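# Press in the gauge pin on the magnet-marked post

## Task

Find the one post of the checking fixture that has a yellow magnet on it. Drive that post's gauge pin fully home and keep it there for one second; afterwards it may spring back out. Do not press the other three pins, and do not move the magnet.

## Robot and tools

Robot: two UR20-style arms, left_arm and right_arm. Each has a Robotiq 2F-85 two-finger gripper and a wrist camera: cam_left_wrist and cam_right_wrist, both 896x504. The fingers point along the gripper's +z axis and close along its y axis. A camera block sticks out about 10 cm toward the gripper's +x and turns with it.

Frames. Scene frame: origin at table-top height, halfway between the nominal bases; +z up, +x out over the table, left_arm on the +y side. Camera sides do not match arm names. Calibrated base positions in the scene frame: left_arm (+0.060, +0.928, 0) with quat_wxyz (+1.000, 0, 0, -0.018); right_arm (-0.064, -0.817, 0) with quat_wxyz (+1.000, 0, 0, -0.007). Both bases are level. Each arm reports end_effector_position (m), end_effector_quat_wxyz and velocities in its own base frame. end_effector_position is the point between the closed pads; closed fingertips reach about 19 mm past it, open ones about 6 mm. Reported poses can be off by a few cm.

execute_actions(actions, cameras). actions is a list of actions. Each action is a table of up to 15 rows; each row is one control step of 1/30 s. An action always lasts 15 steps (0.5 s); a short table repeats its last row. A row is a single list of 18 numbers in [-1, 1], covering both arms: left dx, dy, dz, rx, ry, rz, gripper position, force_limit, speed, then the same nine for the right arm. dx..rz are offsets, not poses. They count from that arm's Hand target as it stood when the action began, along the Hand target's own axes. Scale: 1.0 = 0.6 m or 180 degrees. rx, ry, rz form one rotation vector. Every row counts from the action's start, not from the row before. Sending the same offset in a later action moves the arm again. Six zeros ask the arm to hold or re-reach its current Hand target. An empty list only returns state and images. cameras: list of names, [] for none, omitted or ["all"] for all.

Gripper numbers. position: +1 fully open (85 mm); about -0.8 pads touch; -1 closes until blocked. force_limit sets grip strength (-1 weak, +1 strong); speed sets finger speed (about 20 mm/s at -1, 85 at 0, 150 at +1). Both start at +1. To leave a gripper unchanged, resend its last three numbers; 0 is a real command. A new force_limit or speed takes effect only with a position change of at least 0.01.

move(target, speed, blend, stop_force, zero, blocking, cameras). target is one 18-number row, as above, or a list of up to 15 rows. All rows count from the same starting Hand targets, not from each other. Each gripper travels in a straight line. speed: m/s, 0.002 to 4.2, default 0.25, one value or one per target. blend: corner rounding in m for lists. stop_force: 6 to 120 N, one value for both arms. An arm's path ends when its wrist sensor feels that much push against its motion. zero: true (default) re-zeros before the move; false keeps the old zero. blocking=false returns after 0.5 s and cannot be used with stop_force. Paths end within 10 s and do not avoid obstacles. The result adds a move: line with the outcome (done, off_target, moving, held, fault) and limits (paced = commanded pose clipped, held = steps withheld). done means at rest within 3 mm and 2 degrees of the target. It says nothing about contact.

wait(seconds 0 to 10): robot holds its commands. stop: brakes a running move. zoom_image(camera cam_left_wrist or cam_right_wrist, region [x0, y0, x1, y1] pixels, at most 504x504): enlarges part of the latest image. zero_wrist_force(arm): tares that arm's force sensor. read_manual(section "licences"): licence text only. finished_scene(scene): give the current scene number; this ends the scene for good.

Result lines. Hand target is the last commanded pose after clipping. Each step, commanded orientation is clipped to within 32 degrees of the measured one. Grippers often stop a little short; the next command, even zeros, asks for the target again. Also shown: Joint positions and torques, Wrist force and Wrist torque in the gripper's own axes, plus the peak-force line since the last reading. Tool commands shows the gripper commands. object_status: 0 moving, 1 blocked while opening, 2 blocked while closing (a grip), 3 reached the position. position_measured is in counts: 3 open, 78 about 60 mm, 130 about 40 mm, 180 about 20 mm, 230 pads together. Execute_actions results also list some per-step positions. 'within noise' means the joints are still.

Cautions. Net outside force near 150 N (±25), or joint torque at its limit (wrist joints 98.4 N m), stops that arm for 10 s. Arms are stiff: commanding even slightly beyond a solid contact can cause such a stop. Approach slowly with stop_force, then add only a few millimetres more. To release a push, command back past the gripper. Do not swing paths close to an arm's own base; go around it. Keep the arms apart; the clearance check may hold them back but does not guarantee it. Nothing may fall off the table. Motors overheat from long holds or pushing toward unreachable poses: MOTOR HOT appears near 70 °C, and at 85 °C the arm is braked for 30 to 60 s or more. Arm motion trails commands by about 0.2 s.

For this job: use the wrist images to pick out the post carrying the yellow magnet. Point a closed gripper's fingertips straight at that pin. Approach slowly with stop_force, then push the pin to its stop. Hold about one second with wait, then withdraw without brushing the magnet or the other pins.

Each tool is called after ">>>" in YAML: its name, and indented under it one key for each argument.

## Session

>>> execute_actions:
  actions: []

Scene clock: 0.00 s.
left_arm: end_effector_position=(+0.6452, +0.5338, +0.3687) position_measured=3 object_status=3 end_effector_quat_wxyz=(+0.054, +0.895, -0.431, +0.101) | right_arm: end_effector_position=(+1.0094, -0.4085, +0.1239) position_measured=3 object_status=3 end_effector_quat_wxyz=(+0.497, -0.362, -0.574, -0.541)
Joint positions: left_arm=[0.541 -1.507 2.094 -2.179 -1.799 -1.706] | right_arm=[2.693 -2.576 -1.22 -2.623 2.507 -0.374]
Joint velocities: within noise
Joint torques (N m): no reading
Motor temperatures (°C): left_arm=[24 36 26 39 35 34] | right_arm=[29 36 36 38 34 39]
Wrist force (N): no reading
Wrist torque (N m): no reading
Wrist force, peak (N): no reading
Hand target: left_arm +0.6452, +0.5338, +0.3687; +0.054, +0.895, -0.431, +0.101 | right_arm +1.0094, -0.4085, +0.1239; +0.497, -0.362, -0.574, -0.541
Tool commands: left_gripper/position=+1.0 left_gripper/force_limit=+1.0 left_gripper/speed=+1.0 right_gripper/position=+1.0 right_gripper/force_limit=+1.0 right_gripper/speed=+1.0

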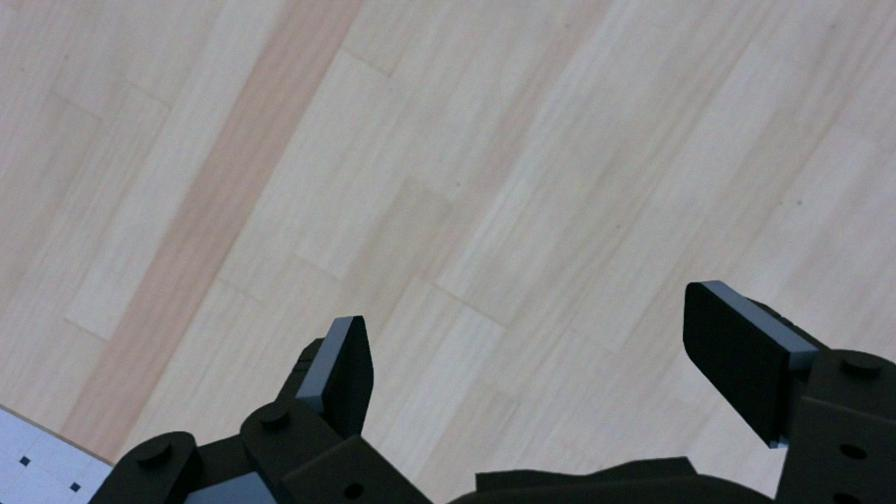

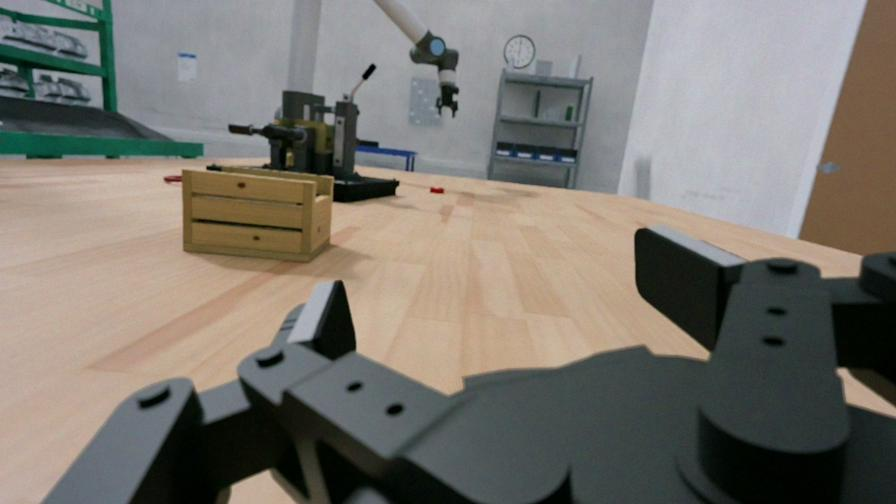

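>>> zoom_image:
  camera: "cam_right_wrist"
  region: [150, 40, 480, 270]

>>> zoom_image:
  camera: "cam_left_wrist"
  region: [0, 380, 150, 504]

Scaled by 1.527 from the camera's 896x504 image, which has a finer 1280x720 frame.

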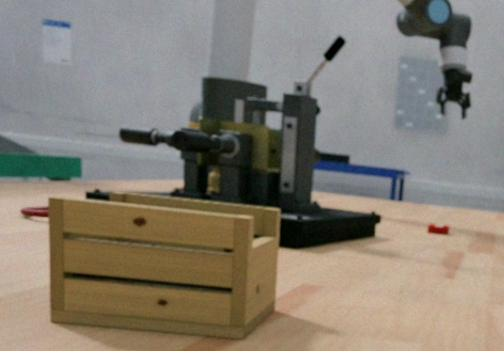

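Scaled by 3.360 from the camera's 896x504 image, which has a finer 1280x720 frame.

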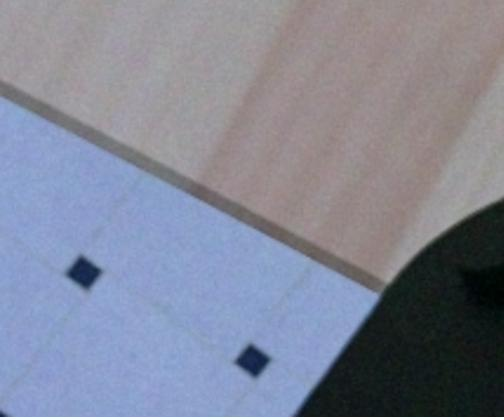

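>>> move:
  target: [0,0,0,0,0,0,1,1,1,0.455,-0.023,0.655,0,-0.155,0,1,1,1]
  speed: 0.5
  cameras: ["cam_right_wrist"]

>>> move:
  target: [0,0,0,0,0,0,1,1,1,0.44,-0.228,0.869,0,0,0,1,1,1]
  speed: 0.5
  cameras: ["cam_right_wrist"]

Scene clock: 3.77 s.
left_arm: end_effector_position=(+0.6452, +0.5338, +0.3687) position_measured=3 object_status=3 end_effector_quat_wxyz=(+0.054, +0.895, -0.431, +0.101) | right_arm: end_effector_position=(+0.8593, -0.0589, +0.4144) position_measured=3 object_status=3 end_effector_quat_wxyz=(-0.345, +0.481, +0.677, +0.438)
Joint positions: left_arm=[0.541 -1.507 2.094 -2.179 -1.799 -1.706] | right_arm=[2.955 -1.824 -1.983 -1.423 2.69 0.721]
Joint velocities: within noise
Joint torques (N m): left_arm=[-0.46 -101.76 -96.95 -10.23 -0.89 0.18] | right_arm=[22.83 149.96 70.5 13.42 -0.23 4.01]
Motor temperatures (°C): left_arm=[24 36 26 39 35 34] | right_arm=[29 36 36 38 34 39]
Wrist force (N): left_arm=[0.2 0.0 -0.1] | right_arm=[-2.1 0.7 0.8]
Wrist torque (N m): left_arm=[0.00 -0.02 0.00] | right_arm=[0.58 0.79 -0.09]
Wrist force, peak (N): left_arm=[0.5 -0.6 0.0] | right_arm=[-3.6 -0.7 -3.5]
Hand target: left_arm +0.6452, +0.5338, +0.3687; +0.054, +0.895, -0.431, +0.101 | right_arm +0.8593, -0.0589, +0.4144; -0.345, +0.482, +0.677, +0.438
Off the commanded pose: left_arm 0.000 m, 0 deg | right_arm 0.000 m, 0 deg.
move: done
camera_calibration:
cam_right_wrist: T_world_to_cam=[[0.990026, 0.0281833, 0.138039, -0.889701], [0.125691, -0.619317, -0.775015, 0.186234], [0.0636477, 0.784635, -0.616682, 0.375122], [0, 0, 0, 1]] pos_world=[0.833543, -0.153921, 0.498479]
Images, in order (width x height): cam_right_wrist 896x504.

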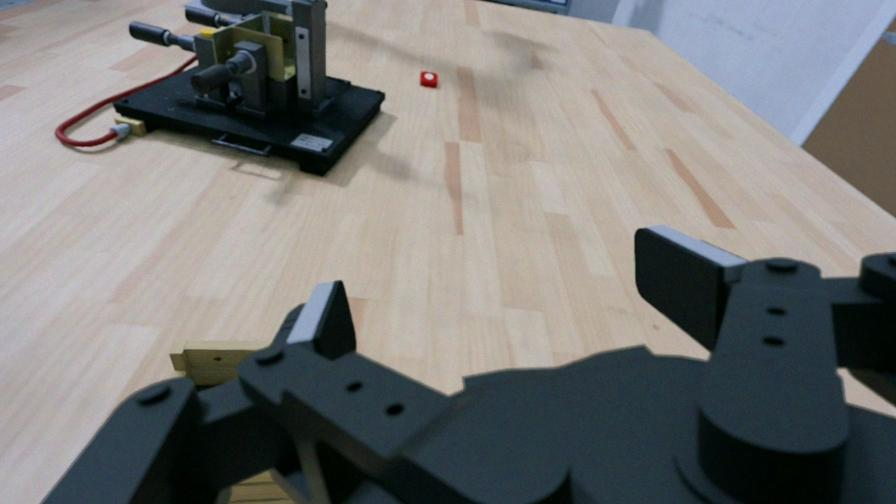

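Scene clock: 6.00 s.
left_arm: end_effector_position=(+0.6452, +0.5338, +0.3687) position_measured=3 object_status=3 end_effector_quat_wxyz=(+0.054, +0.895, -0.431, +0.101) | right_arm: end_effector_position=(+0.6268, +0.4944, +0.4154) position_measured=3 object_status=3 end_effector_quat_wxyz=(-0.345, +0.481, +0.677, +0.438)
Joint positions: left_arm=[0.541 -1.507 2.094 -2.179 -1.799 -1.706] | right_arm=[3.726 -1.82 -2.431 0.433 2.491 2.288]
Joint velocities: within noise
Joint torques (N m): left_arm=[1.33 -105.33 -99.21 -11.41 -0.9 1.35] | right_arm=[22.59 67.51 40.79 15.42 -1.95 5.99]
Motor temperatures (°C): left_arm=[24 36 26 39 35 34] | right_arm=[29 36 36 38 34 39]
Wrist force (N): left_arm=[0.1 -0.2 0.0] | right_arm=[-1.2 1.5 0.9]
Wrist torque (N m): left_arm=[-0.02 0.00 0.00] | right_arm=[0.73 0.49 -0.08]
Wrist force, peak (N): left_arm=[-0.3 -0.4 -0.4] | right_arm=[1.0 0.9 5.8]
Hand target: left_arm +0.6452, +0.5338, +0.3687; +0.054, +0.895, -0.431, +0.101 | right_arm +0.6268, +0.4945, +0.4154; -0.345, +0.482, +0.677, +0.438
Off the commanded pose: left_arm 0.000 m, 0 deg | right_arm 0.000 m, 0 deg.
move: done
camera_calibration:
cam_right_wrist: T_world_to_cam=[[0.990025, 0.0282029, 0.138038, -0.675162], [0.125693, -0.619427, -0.774927, 0.558974], [0.0636491, 0.784548, -0.616793, -0.043584], [0, 0, 0, 1]] pos_world=[0.600943, 0.399479, 0.499479]
Images, in order (width x height): cam_right_wrist 896x504.

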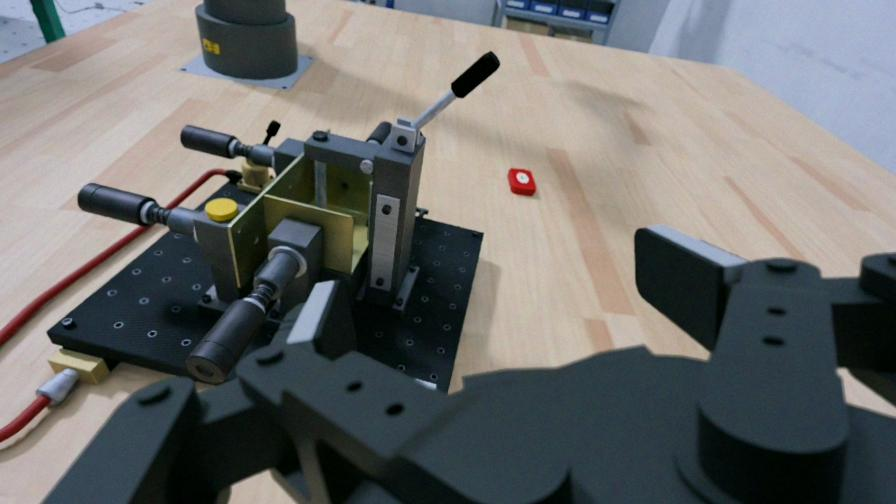

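>>> zoom_image:
  camera: "cam_right_wrist"
  region: [50, 30, 510, 400]

>>> zoom_image:
  camera: "cam_right_wrist"
  region: [70, 160, 330, 390]

Scaled by 1.096 from the camera's 896x504 image, which has a finer 1280x720 frame.

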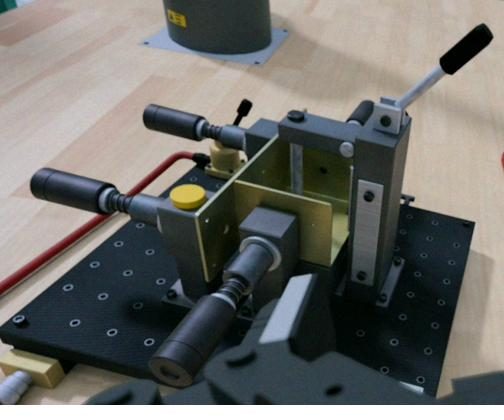

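Scaled by 1.938 from the camera's 896x504 image, which has a finer 1280x720 frame.

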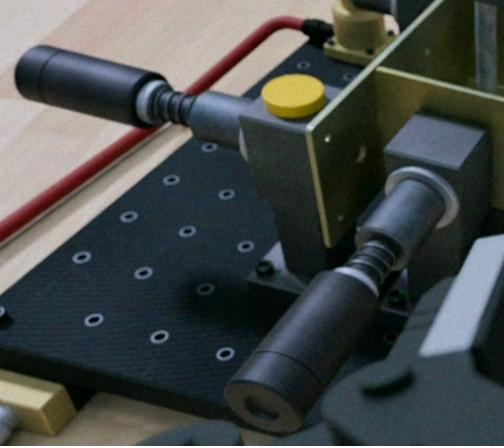

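>>> move:
  target: [0,0,0,0,0,0,1,1,1,0.509,-0.343,0.361,-0.268,-0.340,0.525,-1,1,1]
  speed: 0.5
  cameras: ["cam_right_wrist"]

Scene clock: 10.77 s.
left_arm: end_effector_position=(+0.6452, +0.5338, +0.3687) position_measured=3 object_status=3 end_effector_quat_wxyz=(+0.054, +0.895, -0.431, +0.101) | right_arm: end_effector_position=(+0.3296, +0.7700, +0.5507) position_measured=234 object_status=3 end_effector_quat_wxyz=(+0.001, +1.000, +0.000, +0.000)
Joint positions: left_arm=[0.541 -1.507 2.094 -2.179 -1.799 -1.706] | right_arm=[4.551 -1.52 -1.913 -1.28 1.57 4.551]
Joint velocities: within noise
Joint torques (N m): left_arm=[-1.83 -105.95 -103.44 -11.38 0.05 2.12] | right_arm=[-14.97 62.45 113.48 5.07 4.93 4.95]
Motor temperatures (°C): left_arm=[24 36 26 39 35 34] | right_arm=[29 36 36 38 34 39]
Wrist force (N): left_arm=[0.4 -0.4 -0.3] | right_arm=[-1.6 2.6 1.7]
Wrist torque (N m): left_arm=[-0.07 -0.06 0.00] | right_arm=[1.52 0.41 -0.42]
Wrist force, peak (N): left_arm=[0.0 -0.5 -0.5] | right_arm=[-1.6 4.0 2.0]
Hand target: left_arm +0.6452, +0.5338, +0.3687; +0.054, +0.895, -0.431, +0.101 | right_arm +0.3297, +0.7700, +0.5508; +0.001, +1.000, +0.000, +0.000
Off the commanded pose: left_arm 0.000 m, 0 deg | right_arm 0.000 m, 0 deg.
move: done
camera_calibration:
cam_right_wrist: T_world_to_cam=[[-0.164299, -0.983797, 0.0717518, 0.788828], [-0.942411, 0.178037, 0.283132, 0.027123], [-0.291319, -0.0211013, -0.956393, 0.76698], [0, 0, 0, 1]] pos_world=[0.378601, 0.787403, 0.669255]
Images, in order (width x height): cam_right_wrist 896x504.

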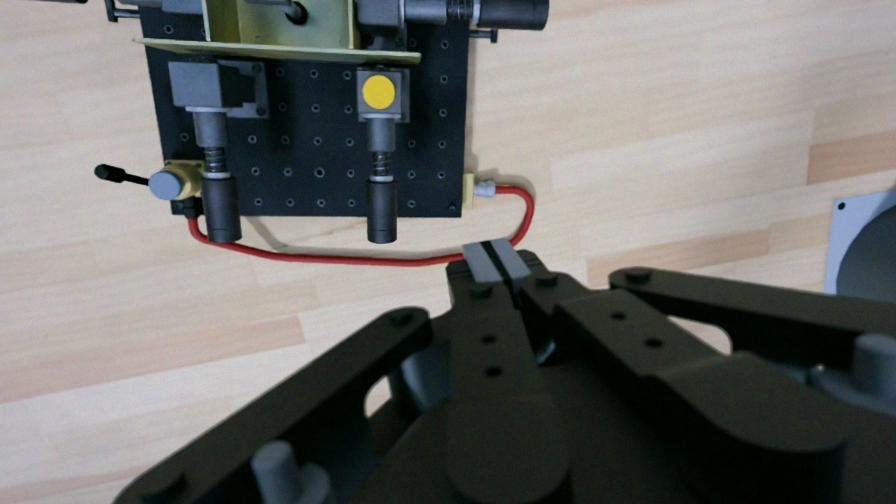

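>>> move:
  target: [0,0,0,0,0,0,1,1,1,-0.21,-0.143,0.417,0,0,0.0628,-1,1,1]
  speed: 0.4
  cameras: ["cam_right_wrist"]

Scene clock: 13.50 s.
left_arm: end_effector_position=(+0.6452, +0.5338, +0.3687) position_measured=3 object_status=3 end_effector_quat_wxyz=(+0.054, +0.895, -0.431, +0.101) | right_arm: end_effector_position=(+0.2039, +0.8555, +0.3005) position_measured=234 object_status=3 end_effector_quat_wxyz=(+0.001, +0.995, -0.099, +0.000)
Joint positions: left_arm=[0.541 -1.507 2.094 -2.179 -1.799 -1.706] | right_arm=[4.709 -1.717 -2.093 -0.904 1.57 4.907]
Joint velocities: within noise
Joint torques (N m): left_arm=[0.48 -114.58 -101.63 -12.7 -0.24 1.01] | right_arm=[16.07 78.41 75 16.43 -4.44 5.12]
Motor temperatures (°C): left_arm=[24 36 26 39 35 34] | right_arm=[29 36 36 37 34 39]
Wrist force (N): left_arm=[0.0 -0.3 -0.2] | right_arm=[-1.1 2.8 1.5]
Wrist torque (N m): left_arm=[-0.05 0.01 0.00] | right_arm=[1.54 0.40 -0.45]
Wrist force, peak (N): left_arm=[0.2 -0.6 -0.3] | right_arm=[-3.1 2.3 5.4]
Hand target: left_arm +0.6452, +0.5338, +0.3687; +0.054, +0.895, -0.431, +0.101 | right_arm +0.2039, +0.8556, +0.3003; +0.001, +0.995, -0.099, +0.000
Off the commanded pose: left_arm 0.000 m, 0 deg | right_arm 0.000 m, 0 deg.
move: done
camera_calibration:
cam_right_wrist: T_world_to_cam=[[-0.354087, -0.932469, 0.0715795, 0.865135], [-0.889221, 0.359393, 0.283059, -0.201698], [-0.289669, 0.0365773, -0.956428, 0.443199], [0, 0, 0, 1]] pos_world=[0.25536, 0.862989, 0.419054]
Images, in order (width x height): cam_right_wrist 896x504.

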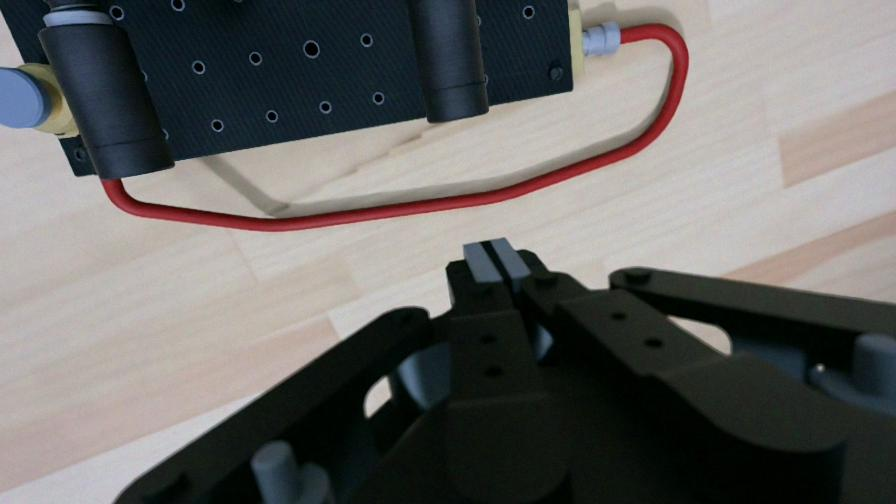

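>>> move:
  target: [0,0,0,0,0,0,1,1,1,0,0.01,0.233,0,0,0,-1,1,1]
  speed: 0.25
  cameras: ["cam_right_wrist"]

Scene clock: 15.80 s.
left_arm: end_effector_position=(+0.6452, +0.5338, +0.3687) position_measured=3 object_status=3 end_effector_quat_wxyz=(+0.054, +0.895, -0.431, +0.101) | right_arm: end_effector_position=(+0.2028, +0.8495, +0.1607) position_measured=234 object_status=3 end_effector_quat_wxyz=(+0.001, +0.995, -0.099, +0.000)
Joint positions: left_arm=[0.541 -1.507 2.094 -2.179 -1.799 -1.706] | right_arm=[4.711 -1.847 -2.189 -0.678 1.57 4.909]
Joint velocities: within noise
Joint torques (N m): left_arm=[6.94 -108.26 -106.45 -12.99 -1.17 1.66] | right_arm=[3.19 101.89 58.49 15.22 0.1 3.44]
Motor temperatures (°C): left_arm=[24 36 26 39 35 34] | right_arm=[29 36 36 37 34 39]
Wrist force (N): left_arm=[0.4 -0.3 0.2] | right_arm=[-1.7 3.6 1.6]
Wrist torque (N m): left_arm=[-0.04 -0.07 0.00] | right_arm=[1.95 0.47 -0.44]
Wrist force, peak (N): left_arm=[-0.5 -0.4 0.3] | right_arm=[-1.5 3.9 4.6]
Hand target: left_arm +0.6452, +0.5338, +0.3687; +0.054, +0.895, -0.431, +0.101 | right_arm +0.2028, +0.8495, +0.1606; +0.001, +0.995, -0.099, +0.000
Off the commanded pose: left_arm 0.000 m, 0 deg | right_arm 0.000 m, 0 deg.
move: done
camera_calibration:
cam_right_wrist: T_world_to_cam=[[-0.354095, -0.932466, 0.0715822, 0.86912], [-0.889218, 0.359402, 0.283058, -0.161045], [-0.289668, 0.0365771, -0.956428, 0.309362], [0, 0, 0, 1]] pos_world=[0.25416, 0.856989, 0.279254]
Images, in order (width x height): cam_right_wrist 896x504.

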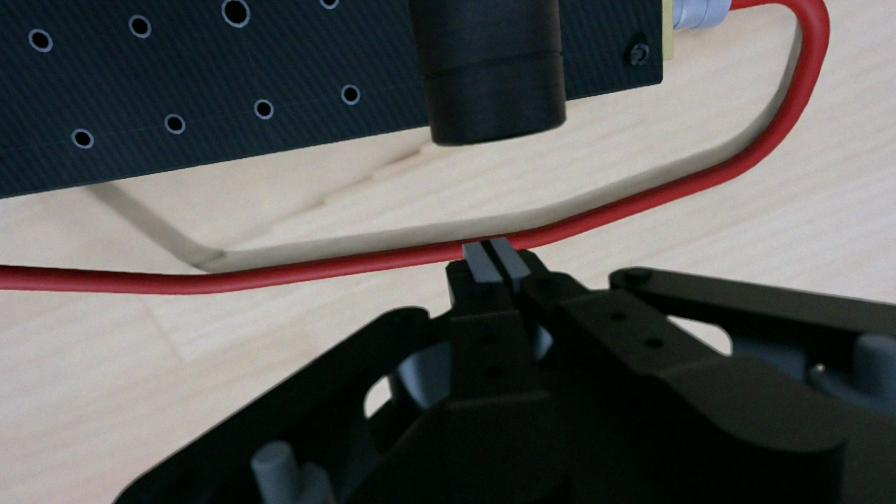

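>>> move:
  target: [0,0,0,0,0,0,1,1,1,0.1167,0,0,0,0,0,-1,1,1]
  speed: 0.05
  stop_force: 15
  cameras: ["cam_right_wrist"]

Scene clock: 17.47 s.
left_arm: end_effector_position=(+0.6452, +0.5338, +0.3687) position_measured=3 object_status=3 end_effector_quat_wxyz=(+0.054, +0.895, -0.431, +0.101) | right_arm: end_effector_position=(+0.2525, +0.8395, +0.1606) position_measured=234 object_status=3 end_effector_quat_wxyz=(+0.001, +0.995, -0.100, -0.001)
Joint positions: left_arm=[0.541 -1.507 2.094 -2.179 -1.799 -1.706] | right_arm=[4.651 -1.85 -2.184 -0.679 1.573 4.85]
Joint velocities: within noise
Joint torques (N m): left_arm=[2.67 -111.52 -105.32 -12.96 -0.48 1.59] | right_arm=[-7.3 116.12 73.19 9.75 -0.78 -2.73]
Motor temperatures (°C): left_arm=[24 36 26 39 35 34] | right_arm=[29 36 36 37 34 39]
Wrist force (N): left_arm=[0.2 -0.1 0.2] | right_arm=[-13.5 4.9 1.8]
Wrist torque (N m): left_arm=[-0.01 -0.04 0.00] | right_arm=[1.97 0.61 -0.42]
Wrist force, peak (N): left_arm=[0.2 -0.6 0.1] | right_arm=[-145.7 11.5 0.9]
Hand target: left_arm +0.6452, +0.5338, +0.3687; +0.054, +0.895, -0.431, +0.101 | right_arm +0.2525, +0.8395, +0.1606; +0.001, +0.995, -0.100, -0.001 (not the last commanded pose)
Tool commands: left_gripper/position=+1.0 left_gripper/force_limit=+1.0 left_gripper/speed=+1.0 right_gripper/position=-1.0 right_gripper/force_limit=+1.0 right_gripper/speed=+1.0
Off the commanded pose: left_arm 0.000 m, 0 deg | right_arm 0.019 m, 0 deg.
FORCE FAULT: contact force on the right arm reached its limit, and that arm stopped. The contact can be on any part of that arm, not only on its tool. That arm's remaining commands of this call were not run. That arm is still stopped at the end of this call. That arm stays stopped for about 10 more seconds. Until then a move that you send moves the other arm only, and its call returns only when the move has ended. Once the stop has ended, the next robot result says so. If the stop ends while you think or write, that arm runs what you send next, counted from a new Hand target: where the arm stands when the stop ends. While its stop runs, that arm takes no new command, but its gripper still runs the gripper command that each later call begins with. Until it ends, the stop uses up actions while you think or wait. An arm that is not stopped still takes commands.
move: fault (right_arm)
camera_calibration:
cam_right_wrist: T_world_to_cam=[[-0.355139, -0.932021, 0.0722046, 0.877134], [-0.888018, 0.360486, 0.285435, -0.114726], [-0.29206, 0.0372504, -0.955674, 0.324013], [0, 0, 0, 1]] pos_world=[0.304258, 0.846795, 0.279065]
Images, in order (width x height): cam_right_wrist 896x504.

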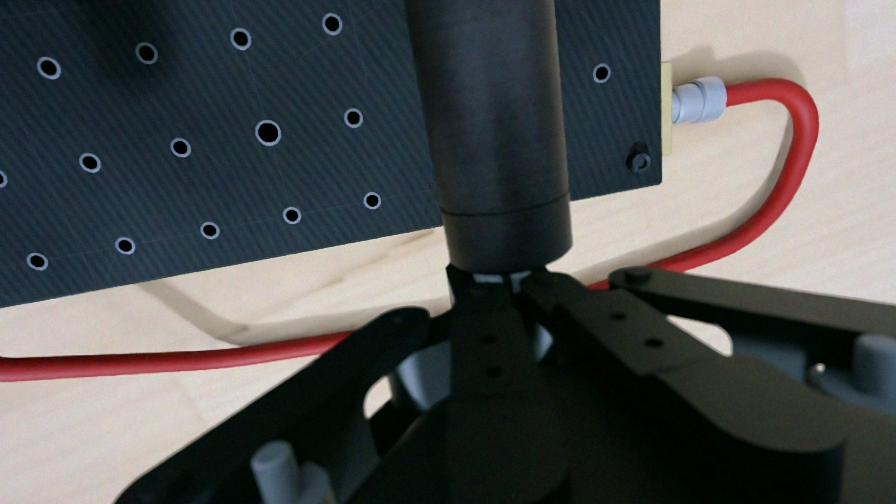

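>>> wait:
  seconds: 10
  cameras: ["cam_right_wrist"]

Scene clock: 27.90 s.
left_arm: end_effector_position=(+0.6452, +0.5338, +0.3687) position_measured=3 object_status=3 end_effector_quat_wxyz=(+0.054, +0.895, -0.431, +0.101) | right_arm: end_effector_position=(+0.2525, +0.8395, +0.1606) position_measured=234 object_status=3 end_effector_quat_wxyz=(+0.001, +0.995, -0.100, -0.001)
Joint positions: left_arm=[0.541 -1.507 2.094 -2.179 -1.799 -1.706] | right_arm=[4.651 -1.85 -2.184 -0.679 1.573 4.85]
Joint velocities: within noise
Joint torques (N m): left_arm=[-0.23 -118.38 -105.95 -10.76 -0.13 1.87] | right_arm=[-8.23 120.37 70.46 10.08 -1.12 -2.71]
Motor temperatures (°C): left_arm=[24 36 26 39 35 34] | right_arm=[29 36 36 37 34 39]
Wrist force (N): left_arm=[0.1 -0.1 -0.2] | right_arm=[-13.3 4.6 1.6]
Wrist torque (N m): left_arm=[-0.01 -0.02 0.00] | right_arm=[1.90 0.56 -0.42]
Wrist force, peak (N): left_arm=[-0.1 -0.8 -0.2] | right_arm=[-14.0 5.0 1.3]
Hand target: left_arm +0.6452, +0.5338, +0.3687; +0.054, +0.895, -0.431, +0.101 | right_arm +0.2525, +0.8395, +0.1606; +0.001, +0.995, -0.100, -0.001 (not the last commanded pose)
Tool commands: left_gripper/position=+1.0 left_gripper/force_limit=+1.0 left_gripper/speed=+1.0 right_gripper/position=-1.0 right_gripper/force_limit=+1.0 right_gripper/speed=+1.0
Off the commanded pose: left_arm 0.000 m, 0 deg | right_arm 0.019 m, 0 deg.
FORCE FAULT, CONTINUED: the right arm's stop, for the force fault that an earlier result reported, is over. The rest of the stop counts as 20 of the actions that you can send in this scene. During its stop the right arm's controller moved it back a little. That arm's target is now where it stood when the stop ended, not its last command. That arm accepts commands again.
wait: 10.00 s; at rest from the start
camera_calibration:
cam_right_wrist: T_world_to_cam=[[-0.355139, -0.932021, 0.0722046, 0.877134], [-0.888018, 0.360486, 0.285435, -0.114726], [-0.29206, 0.0372504, -0.955674, 0.324013], [0, 0, 0, 1]] pos_world=[0.304258, 0.846795, 0.279065]
Images, in order (width x height): cam_right_wrist 896x504.

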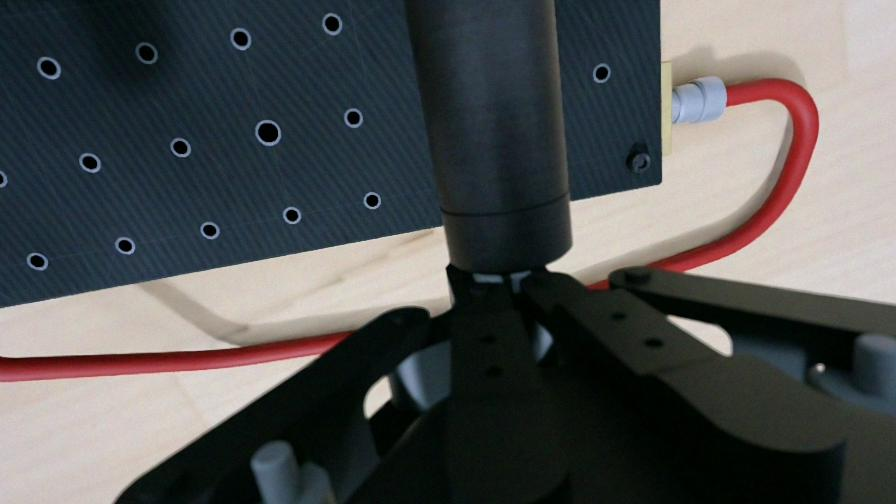

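>>> move:
  target: [0,0,0,0,0,0,1,1,1,0.04,0,0,0,0,0,-1,1,1]
  speed: 0.008
  stop_force: 40
  cameras: ["cam_right_wrist"]

Scene clock: 29.07 s.
left_arm: end_effector_position=(+0.6452, +0.5338, +0.3687) position_measured=3 object_status=3 end_effector_quat_wxyz=(+0.054, +0.895, -0.431, +0.101) | right_arm: end_effector_position=(+0.2539, +0.8392, +0.1607) position_measured=234 object_status=3 end_effector_quat_wxyz=(+0.001, +0.995, -0.100, -0.001)
Joint positions: left_arm=[0.541 -1.507 2.094 -2.179 -1.799 -1.706] | right_arm=[4.649 -1.85 -2.184 -0.679 1.573 4.848]
Joint velocities: within noise
Joint torques (N m): left_arm=[4.19 -113.9 -105.85 -10.9 -0.55 1.43] | right_arm=[-28.75 122.74 62.35 7.64 -22.53 5.28]
Motor temperatures (°C): left_arm=[24 36 26 39 35 34] | right_arm=[29 36 36 37 34 39]
Wrist force (N): left_arm=[0.0 0.0 -0.3] | right_arm=[-54.1 12.8 2.9]
Wrist torque (N m): left_arm=[0.01 0.01 0.00] | right_arm=[2.05 0.99 -0.52]
Wrist force, peak (N): left_arm=[-0.2 -0.6 -0.2] | right_arm=[-69.0 7.5 4.9]
Hand target: left_arm +0.6452, +0.5338, +0.3687; +0.054, +0.895, -0.431, +0.101 | right_arm +0.2538, +0.8392, +0.1607; +0.001, +0.995, -0.100, -0.001 (not the last commanded pose)
Off the commanded pose: left_arm 0.000 m, 0 deg | right_arm 0.023 m, 0 deg.
move: contact (right_arm)
camera_calibration:
cam_right_wrist: T_world_to_cam=[[-0.355029, -0.932059, 0.0722505, 0.877431], [-0.887992, 0.360386, 0.285642, -0.113392], [-0.292274, 0.0372534, -0.955609, 0.324475], [0, 0, 0, 1]] pos_world=[0.305658, 0.846594, 0.279065]
Images, in order (width x height): cam_right_wrist 896x504.

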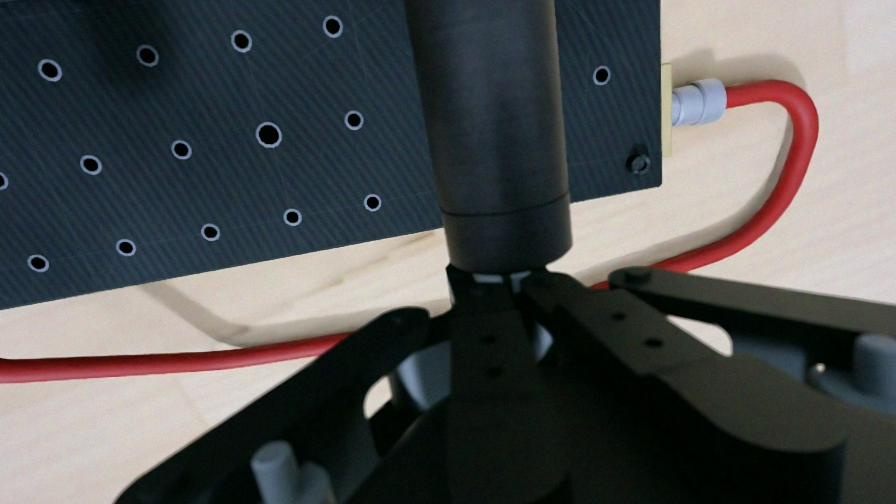

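>>> wait:
  seconds: 1.2
  cameras: []

>>> move:
  target: [0,0,0,0,0,0,1,1,1,-0.01,0,0,0,0,0,-1,1,1]
  speed: 0.02
  cameras: []

>>> move:
  target: [0,0,0,0,0,0,1,1,1,-0.01,0,0,0,0,0,-1,1,1]
  speed: 0.02
  cameras: []

>>> move:
  target: [0,0,0,0,0,0,1,1,1,-0.01,0,0,0,0,0,-1,1,1]
  speed: 0.02
  cameras: ["cam_right_wrist"]

>>> move:
  target: [0,0,0,0,0,0,1,1,1,-0.01,0,0,0,0,0,-1,1,1]
  speed: 0.02
  cameras: ["cam_right_wrist"]

Scene clock: 30.73 s.
left_arm: end_effector_position=(+0.6452, +0.5338, +0.3687) position_measured=3 object_status=3 end_effector_quat_wxyz=(+0.054, +0.895, -0.431, +0.101) | right_arm: end_effector_position=(+0.2538, +0.8392, +0.1607) position_measured=234 object_status=3 end_effector_quat_wxyz=(+0.001, +0.995, -0.100, -0.001)
Joint positions: left_arm=[0.541 -1.507 2.094 -2.179 -1.799 -1.706] | right_arm=[4.649 -1.85 -2.184 -0.679 1.573 4.848]
Joint velocities: within noise
Joint torques (N m): left_arm=[3.2 -115 -105.18 -10.5 0.27 1.49] | right_arm=[-29.64 135.97 58.84 10.24 -19.6 4.69]
Motor temperatures (°C): left_arm=[24 36 26 39 35 34] | right_arm=[28 36 36 37 34 39]
Wrist force (N): left_arm=[-0.1 -0.4 0.1] | right_arm=[-52.5 8.2 -2.4]
Wrist torque (N m): left_arm=[-0.07 0.01 0.00] | right_arm=[2.04 0.98 -0.57]
Wrist force, peak (N): left_arm=[0.3 -0.8 0.0] | right_arm=[-54.0 12.4 2.6]
Hand target: left_arm +0.6452, +0.5338, +0.3687; +0.054, +0.895, -0.431, +0.101 | right_arm +0.2538, +0.8392, +0.1607; +0.001, +0.995, -0.100, -0.001 (not the last commanded pose)
Tool commands: left_gripper/position=+1.0 left_gripper/force_limit=+1.0 left_gripper/speed=+1.0 right_gripper/position=-1.0 right_gripper/force_limit=+1.0 right_gripper/speed=+1.0
Off the commanded pose: left_arm 0.000 m, 0 deg | right_arm 0.023 m, 0 deg.
wait: 1.20 s; at rest from the start
No camera images: "cameras" was empty.

Scene clock: 31.43 s.
left_arm: end_effector_position=(+0.6452, +0.5338, +0.3687) position_measured=3 object_status=3 end_effector_quat_wxyz=(+0.054, +0.895, -0.431, +0.101) | right_arm: end_effector_position=(+0.2482, +0.8403, +0.1607) position_measured=234 object_status=3 end_effector_quat_wxyz=(+0.001, +0.995, -0.100, -0.001)
Joint positions: left_arm=[0.541 -1.507 2.094 -2.179 -1.799 -1.706] | right_arm=[4.656 -1.849 -2.185 -0.679 1.573 4.855]
Joint velocities: within noise
Joint torques (N m): left_arm=[0.22 -113.54 -108.18 -10.42 -0.55 1.79] | right_arm=[13.59 139.68 58.96 15.84 2.06 5.66]
Motor temperatures (°C): left_arm=[24 36 26 39 35 34] | right_arm=[28 36 36 37 34 39]
Wrist force (N): left_arm=[0.0 -0.2 -0.1] | right_arm=[-8.9 6.8 10.2]
Wrist torque (N m): left_arm=[-0.03 0.00 0.00] | right_arm=[2.00 0.12 -0.40]
Wrist force, peak (N): left_arm=[-0.1 -0.4 -0.5] | right_arm=[-52.7 8.3 -2.8]
Hand target: left_arm +0.6452, +0.5338, +0.3687; +0.054, +0.895, -0.431, +0.101 | right_arm +0.2480, +0.8404, +0.1607; +0.001, +0.995, -0.100, -0.001
Off the commanded pose: left_arm 0.000 m, 0 deg | right_arm 0.000 m, 0 deg.
move: done
No camera images: "cameras" was empty.

Scene clock: 32.13 s.
left_arm: end_effector_position=(+0.6452, +0.5338, +0.3687) position_measured=3 object_status=3 end_effector_quat_wxyz=(+0.054, +0.895, -0.431, +0.101) | right_arm: end_effector_position=(+0.2423, +0.8415, +0.1607) position_measured=234 object_status=3 end_effector_quat_wxyz=(+0.001, +0.995, -0.099, -0.001)
Joint positions: left_arm=[0.541 -1.507 2.094 -2.179 -1.799 -1.706] | right_arm=[4.663 -1.849 -2.186 -0.679 1.573 4.862]
Joint velocities: within noise
Joint torques (N m): left_arm=[8.8 -118.18 -106.13 -9.73 -0.45 1.72] | right_arm=[19.87 139.63 56.79 14.99 2.43 5.18]
Motor temperatures (°C): left_arm=[24 36 26 39 35 34] | right_arm=[28 36 36 37 34 39]
Wrist force (N): left_arm=[0.0 -0.1 -0.5] | right_arm=[-7.2 6.6 10.0]
Wrist torque (N m): left_arm=[-0.01 0.00 0.00] | right_arm=[2.04 0.12 -0.40]
Wrist force, peak (N): left_arm=[-0.2 -0.5 -0.1] | right_arm=[-8.9 6.9 10.9]
Hand target: left_arm +0.6452, +0.5338, +0.3687; +0.054, +0.895, -0.431, +0.101 | right_arm +0.2421, +0.8416, +0.1607; +0.001, +0.995, -0.100, -0.001
Off the commanded pose: left_arm 0.000 m, 0 deg | right_arm 0.000 m, 0 deg.
move: done
No camera images: "cameras" was empty.

Scene clock: 32.83 s.
left_arm: end_effector_position=(+0.6452, +0.5338, +0.3687) position_measured=3 object_status=3 end_effector_quat_wxyz=(+0.054, +0.895, -0.431, +0.101) | right_arm: end_effector_position=(+0.2364, +0.8427, +0.1607) position_measured=234 object_status=3 end_effector_quat_wxyz=(+0.001, +0.995, -0.099, -0.001)
Joint positions: left_arm=[0.541 -1.507 2.094 -2.179 -1.799 -1.706] | right_arm=[4.67 -1.848 -2.186 -0.679 1.573 4.869]
Joint velocities: within noise
Joint torques (N m): left_arm=[5.03 -113.86 -106.88 -9.8 -0.3 1.45] | right_arm=[26.54 134.55 59.59 15.31 2.83 4.17]
Motor temperatures (°C): left_arm=[24 36 26 39 35 34] | right_arm=[28 36 36 37 34 39]
Wrist force (N): left_arm=[0.0 -0.2 -0.1] | right_arm=[-5.5 6.1 9.8]
Wrist torque (N m): left_arm=[-0.04 0.01 0.00] | right_arm=[2.04 0.12 -0.41]
Wrist force, peak (N): left_arm=[0.2 -0.5 -0.4] | right_arm=[-7.1 6.5 9.9]
Hand target: left_arm +0.6452, +0.5338, +0.3687; +0.054, +0.895, -0.431, +0.101 | right_arm +0.2362, +0.8428, +0.1607; +0.001, +0.995, -0.100, -0.001
Off the commanded pose: left_arm 0.000 m, 0 deg | right_arm 0.000 m, 0 deg.
move: done
camera_calibration:
cam_right_wrist: T_world_to_cam=[[-0.355029, -0.932059, 0.0722505, 0.87448], [-0.887992, 0.360386, 0.285642, -0.130193], [-0.292274, 0.0372534, -0.955609, 0.319229], [0, 0, 0, 1]] pos_world=[0.288158, 0.850094, 0.279065]
Images, in order (width x height): cam_right_wrist 896x504.

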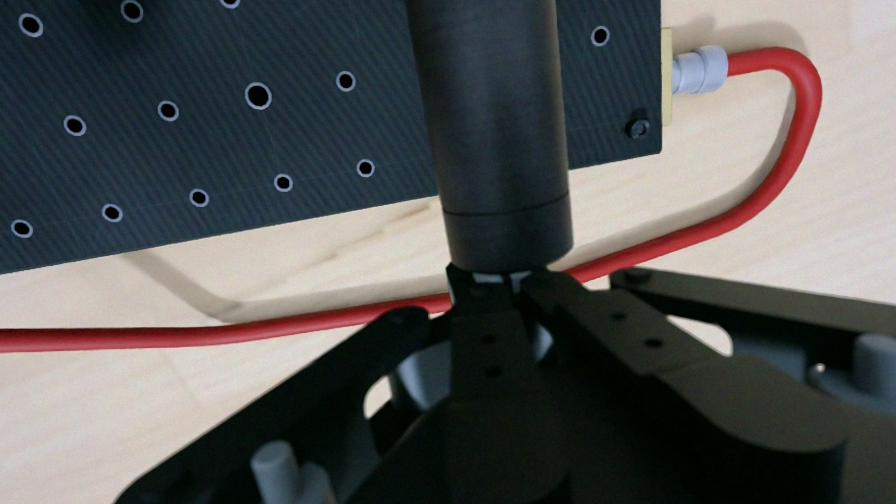

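Scene clock: 33.53 s.
left_arm: end_effector_position=(+0.6452, +0.5338, +0.3687) position_measured=3 object_status=3 end_effector_quat_wxyz=(+0.054, +0.895, -0.431, +0.101) | right_arm: end_effector_position=(+0.2305, +0.8439, +0.1607) position_measured=234 object_status=3 end_effector_quat_wxyz=(+0.001, +0.995, -0.100, -0.001)
Joint positions: left_arm=[0.541 -1.507 2.094 -2.179 -1.799 -1.706] | right_arm=[4.677 -1.848 -2.187 -0.679 1.573 4.876]
Joint velocities: within noise
Joint torques (N m): left_arm=[0.85 -108.16 -105.95 -9.98 -0.17 1.1] | right_arm=[11.5 139.86 60.35 15.15 3.27 5.64]
Motor temperatures (°C): left_arm=[24 36 26 39 35 34] | right_arm=[28 36 36 37 34 39]
Wrist force (N): left_arm=[0.0 -0.3 0.2] | right_arm=[0.9 4.3 9.6]
Wrist torque (N m): left_arm=[-0.05 0.00 0.00] | right_arm=[2.00 0.00 -0.40]
Wrist force, peak (N): left_arm=[0.1 -0.6 -0.1] | right_arm=[-4.9 6.0 10.2]
Hand target: left_arm +0.6452, +0.5338, +0.3687; +0.054, +0.895, -0.431, +0.101 | right_arm +0.2303, +0.8440, +0.1607; +0.001, +0.995, -0.100, -0.001
Off the commanded pose: left_arm 0.000 m, 0 deg | right_arm 0.000 m, 0 deg.
move: done
camera_calibration:
cam_right_wrist: T_world_to_cam=[[-0.355029, -0.932059, 0.0722505, 0.873504], [-0.887992, 0.360386, 0.285642, -0.135865], [-0.292274, 0.0372534, -0.955609, 0.31746], [0, 0, 0, 1]] pos_world=[0.282258, 0.851294, 0.279065]
Images, in order (width x height): cam_right_wrist 896x504.

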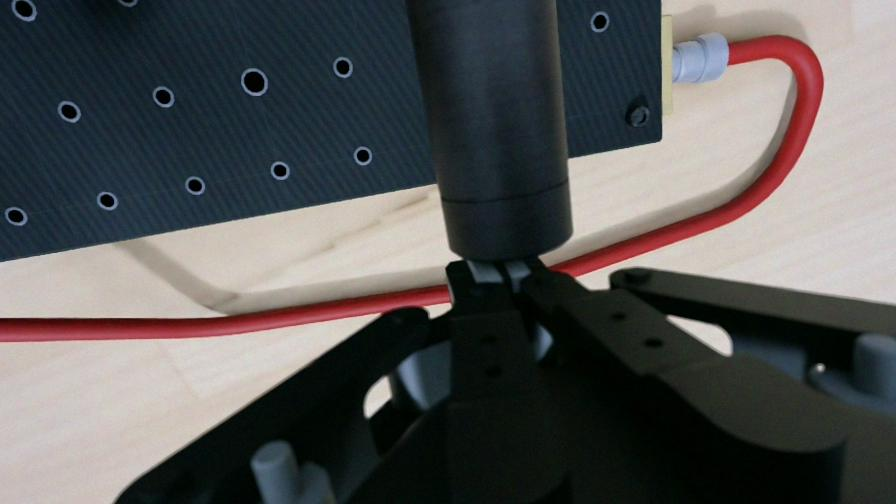

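>>> move:
  target:
    - [0,0,0,0,0,0,1,1,1,-0.05,0,0,0,0,0,-1,1,1]
    - [0,0,0,0,0,0,1,1,1,-0.05,0.05,-0.3,0,0,0,-1,1,1]
    - [0,0,0,0,0,0,1,1,1,0.042,0.1275,-0.722,0,0.178,0,-1,1,1]
  speed: 0.3
  blend: 0.02
  cameras: ["cam_right_wrist"]

Scene clock: 37.20 s.
left_arm: end_effector_position=(+0.6452, +0.5338, +0.3687) position_measured=3 object_status=3 end_effector_quat_wxyz=(+0.054, +0.895, -0.431, +0.101) | right_arm: end_effector_position=(+0.2408, +0.7645, +0.5939) position_measured=234 object_status=3 end_effector_quat_wxyz=(+0.028, +0.957, -0.095, +0.274)
Joint positions: left_arm=[0.541 -1.507 2.094 -2.179 -1.799 -1.706] | right_arm=[4.883 -1.473 -1.917 -1.545 1.056 5.14]
Joint velocities: within noise
Joint torques (N m): left_arm=[4.29 -112.05 -105.16 -9.38 0.13 1.8] | right_arm=[23.3 87.26 119.16 4.87 -6.61 4.9]
Motor temperatures (°C): left_arm=[24 36 26 39 35 34] | right_arm=[28 36 36 37 34 39]
Wrist force (N): left_arm=[-0.1 -0.2 -0.1] | right_arm=[0.0 3.0 9.8]
Wrist torque (N m): left_arm=[-0.04 0.02 0.00] | right_arm=[1.44 0.34 -0.35]
Wrist force, peak (N): left_arm=[-0.1 -0.7 -0.2] | right_arm=[-1.1 4.0 12.7]
Hand target: left_arm +0.6452, +0.5338, +0.3687; +0.054, +0.895, -0.431, +0.101 | right_arm +0.2408, +0.7645, +0.5940; +0.028, +0.957, -0.095, +0.274
Off the commanded pose: left_arm 0.000 m, 0 deg | right_arm 0.000 m, 0 deg.
move: done; blend cut to 0.015 m at target 1
camera_calibration:
cam_right_wrist: T_world_to_cam=[[-0.367447, -0.929701, -0.0252591, 0.830879], [-0.896237, 0.361216, -0.257453, 0.102031], [0.248478, -0.0719621, -0.965961, 0.696866], [0, 0, 0, 1]] pos_world=[0.223592, 0.785762, 0.7204]
Images, in order (width x height): cam_right_wrist 896x504.

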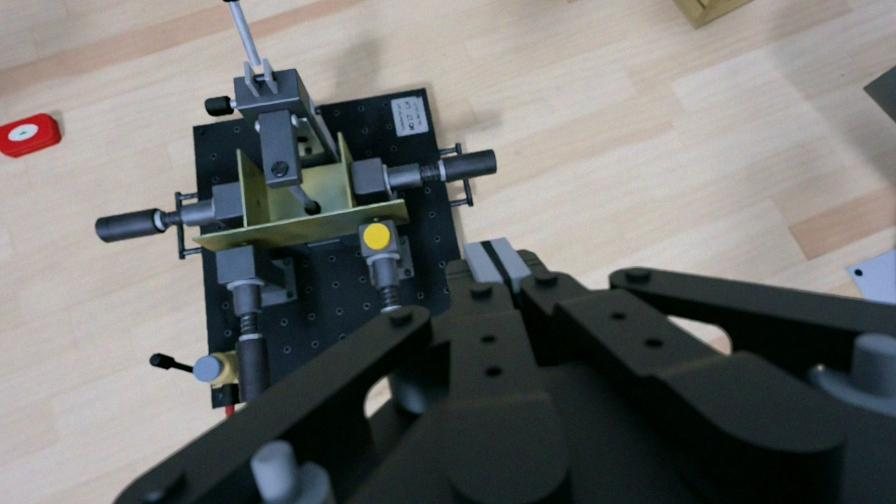

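>>> finished_scene:
  scene: 1

The scene is finished: the task was done.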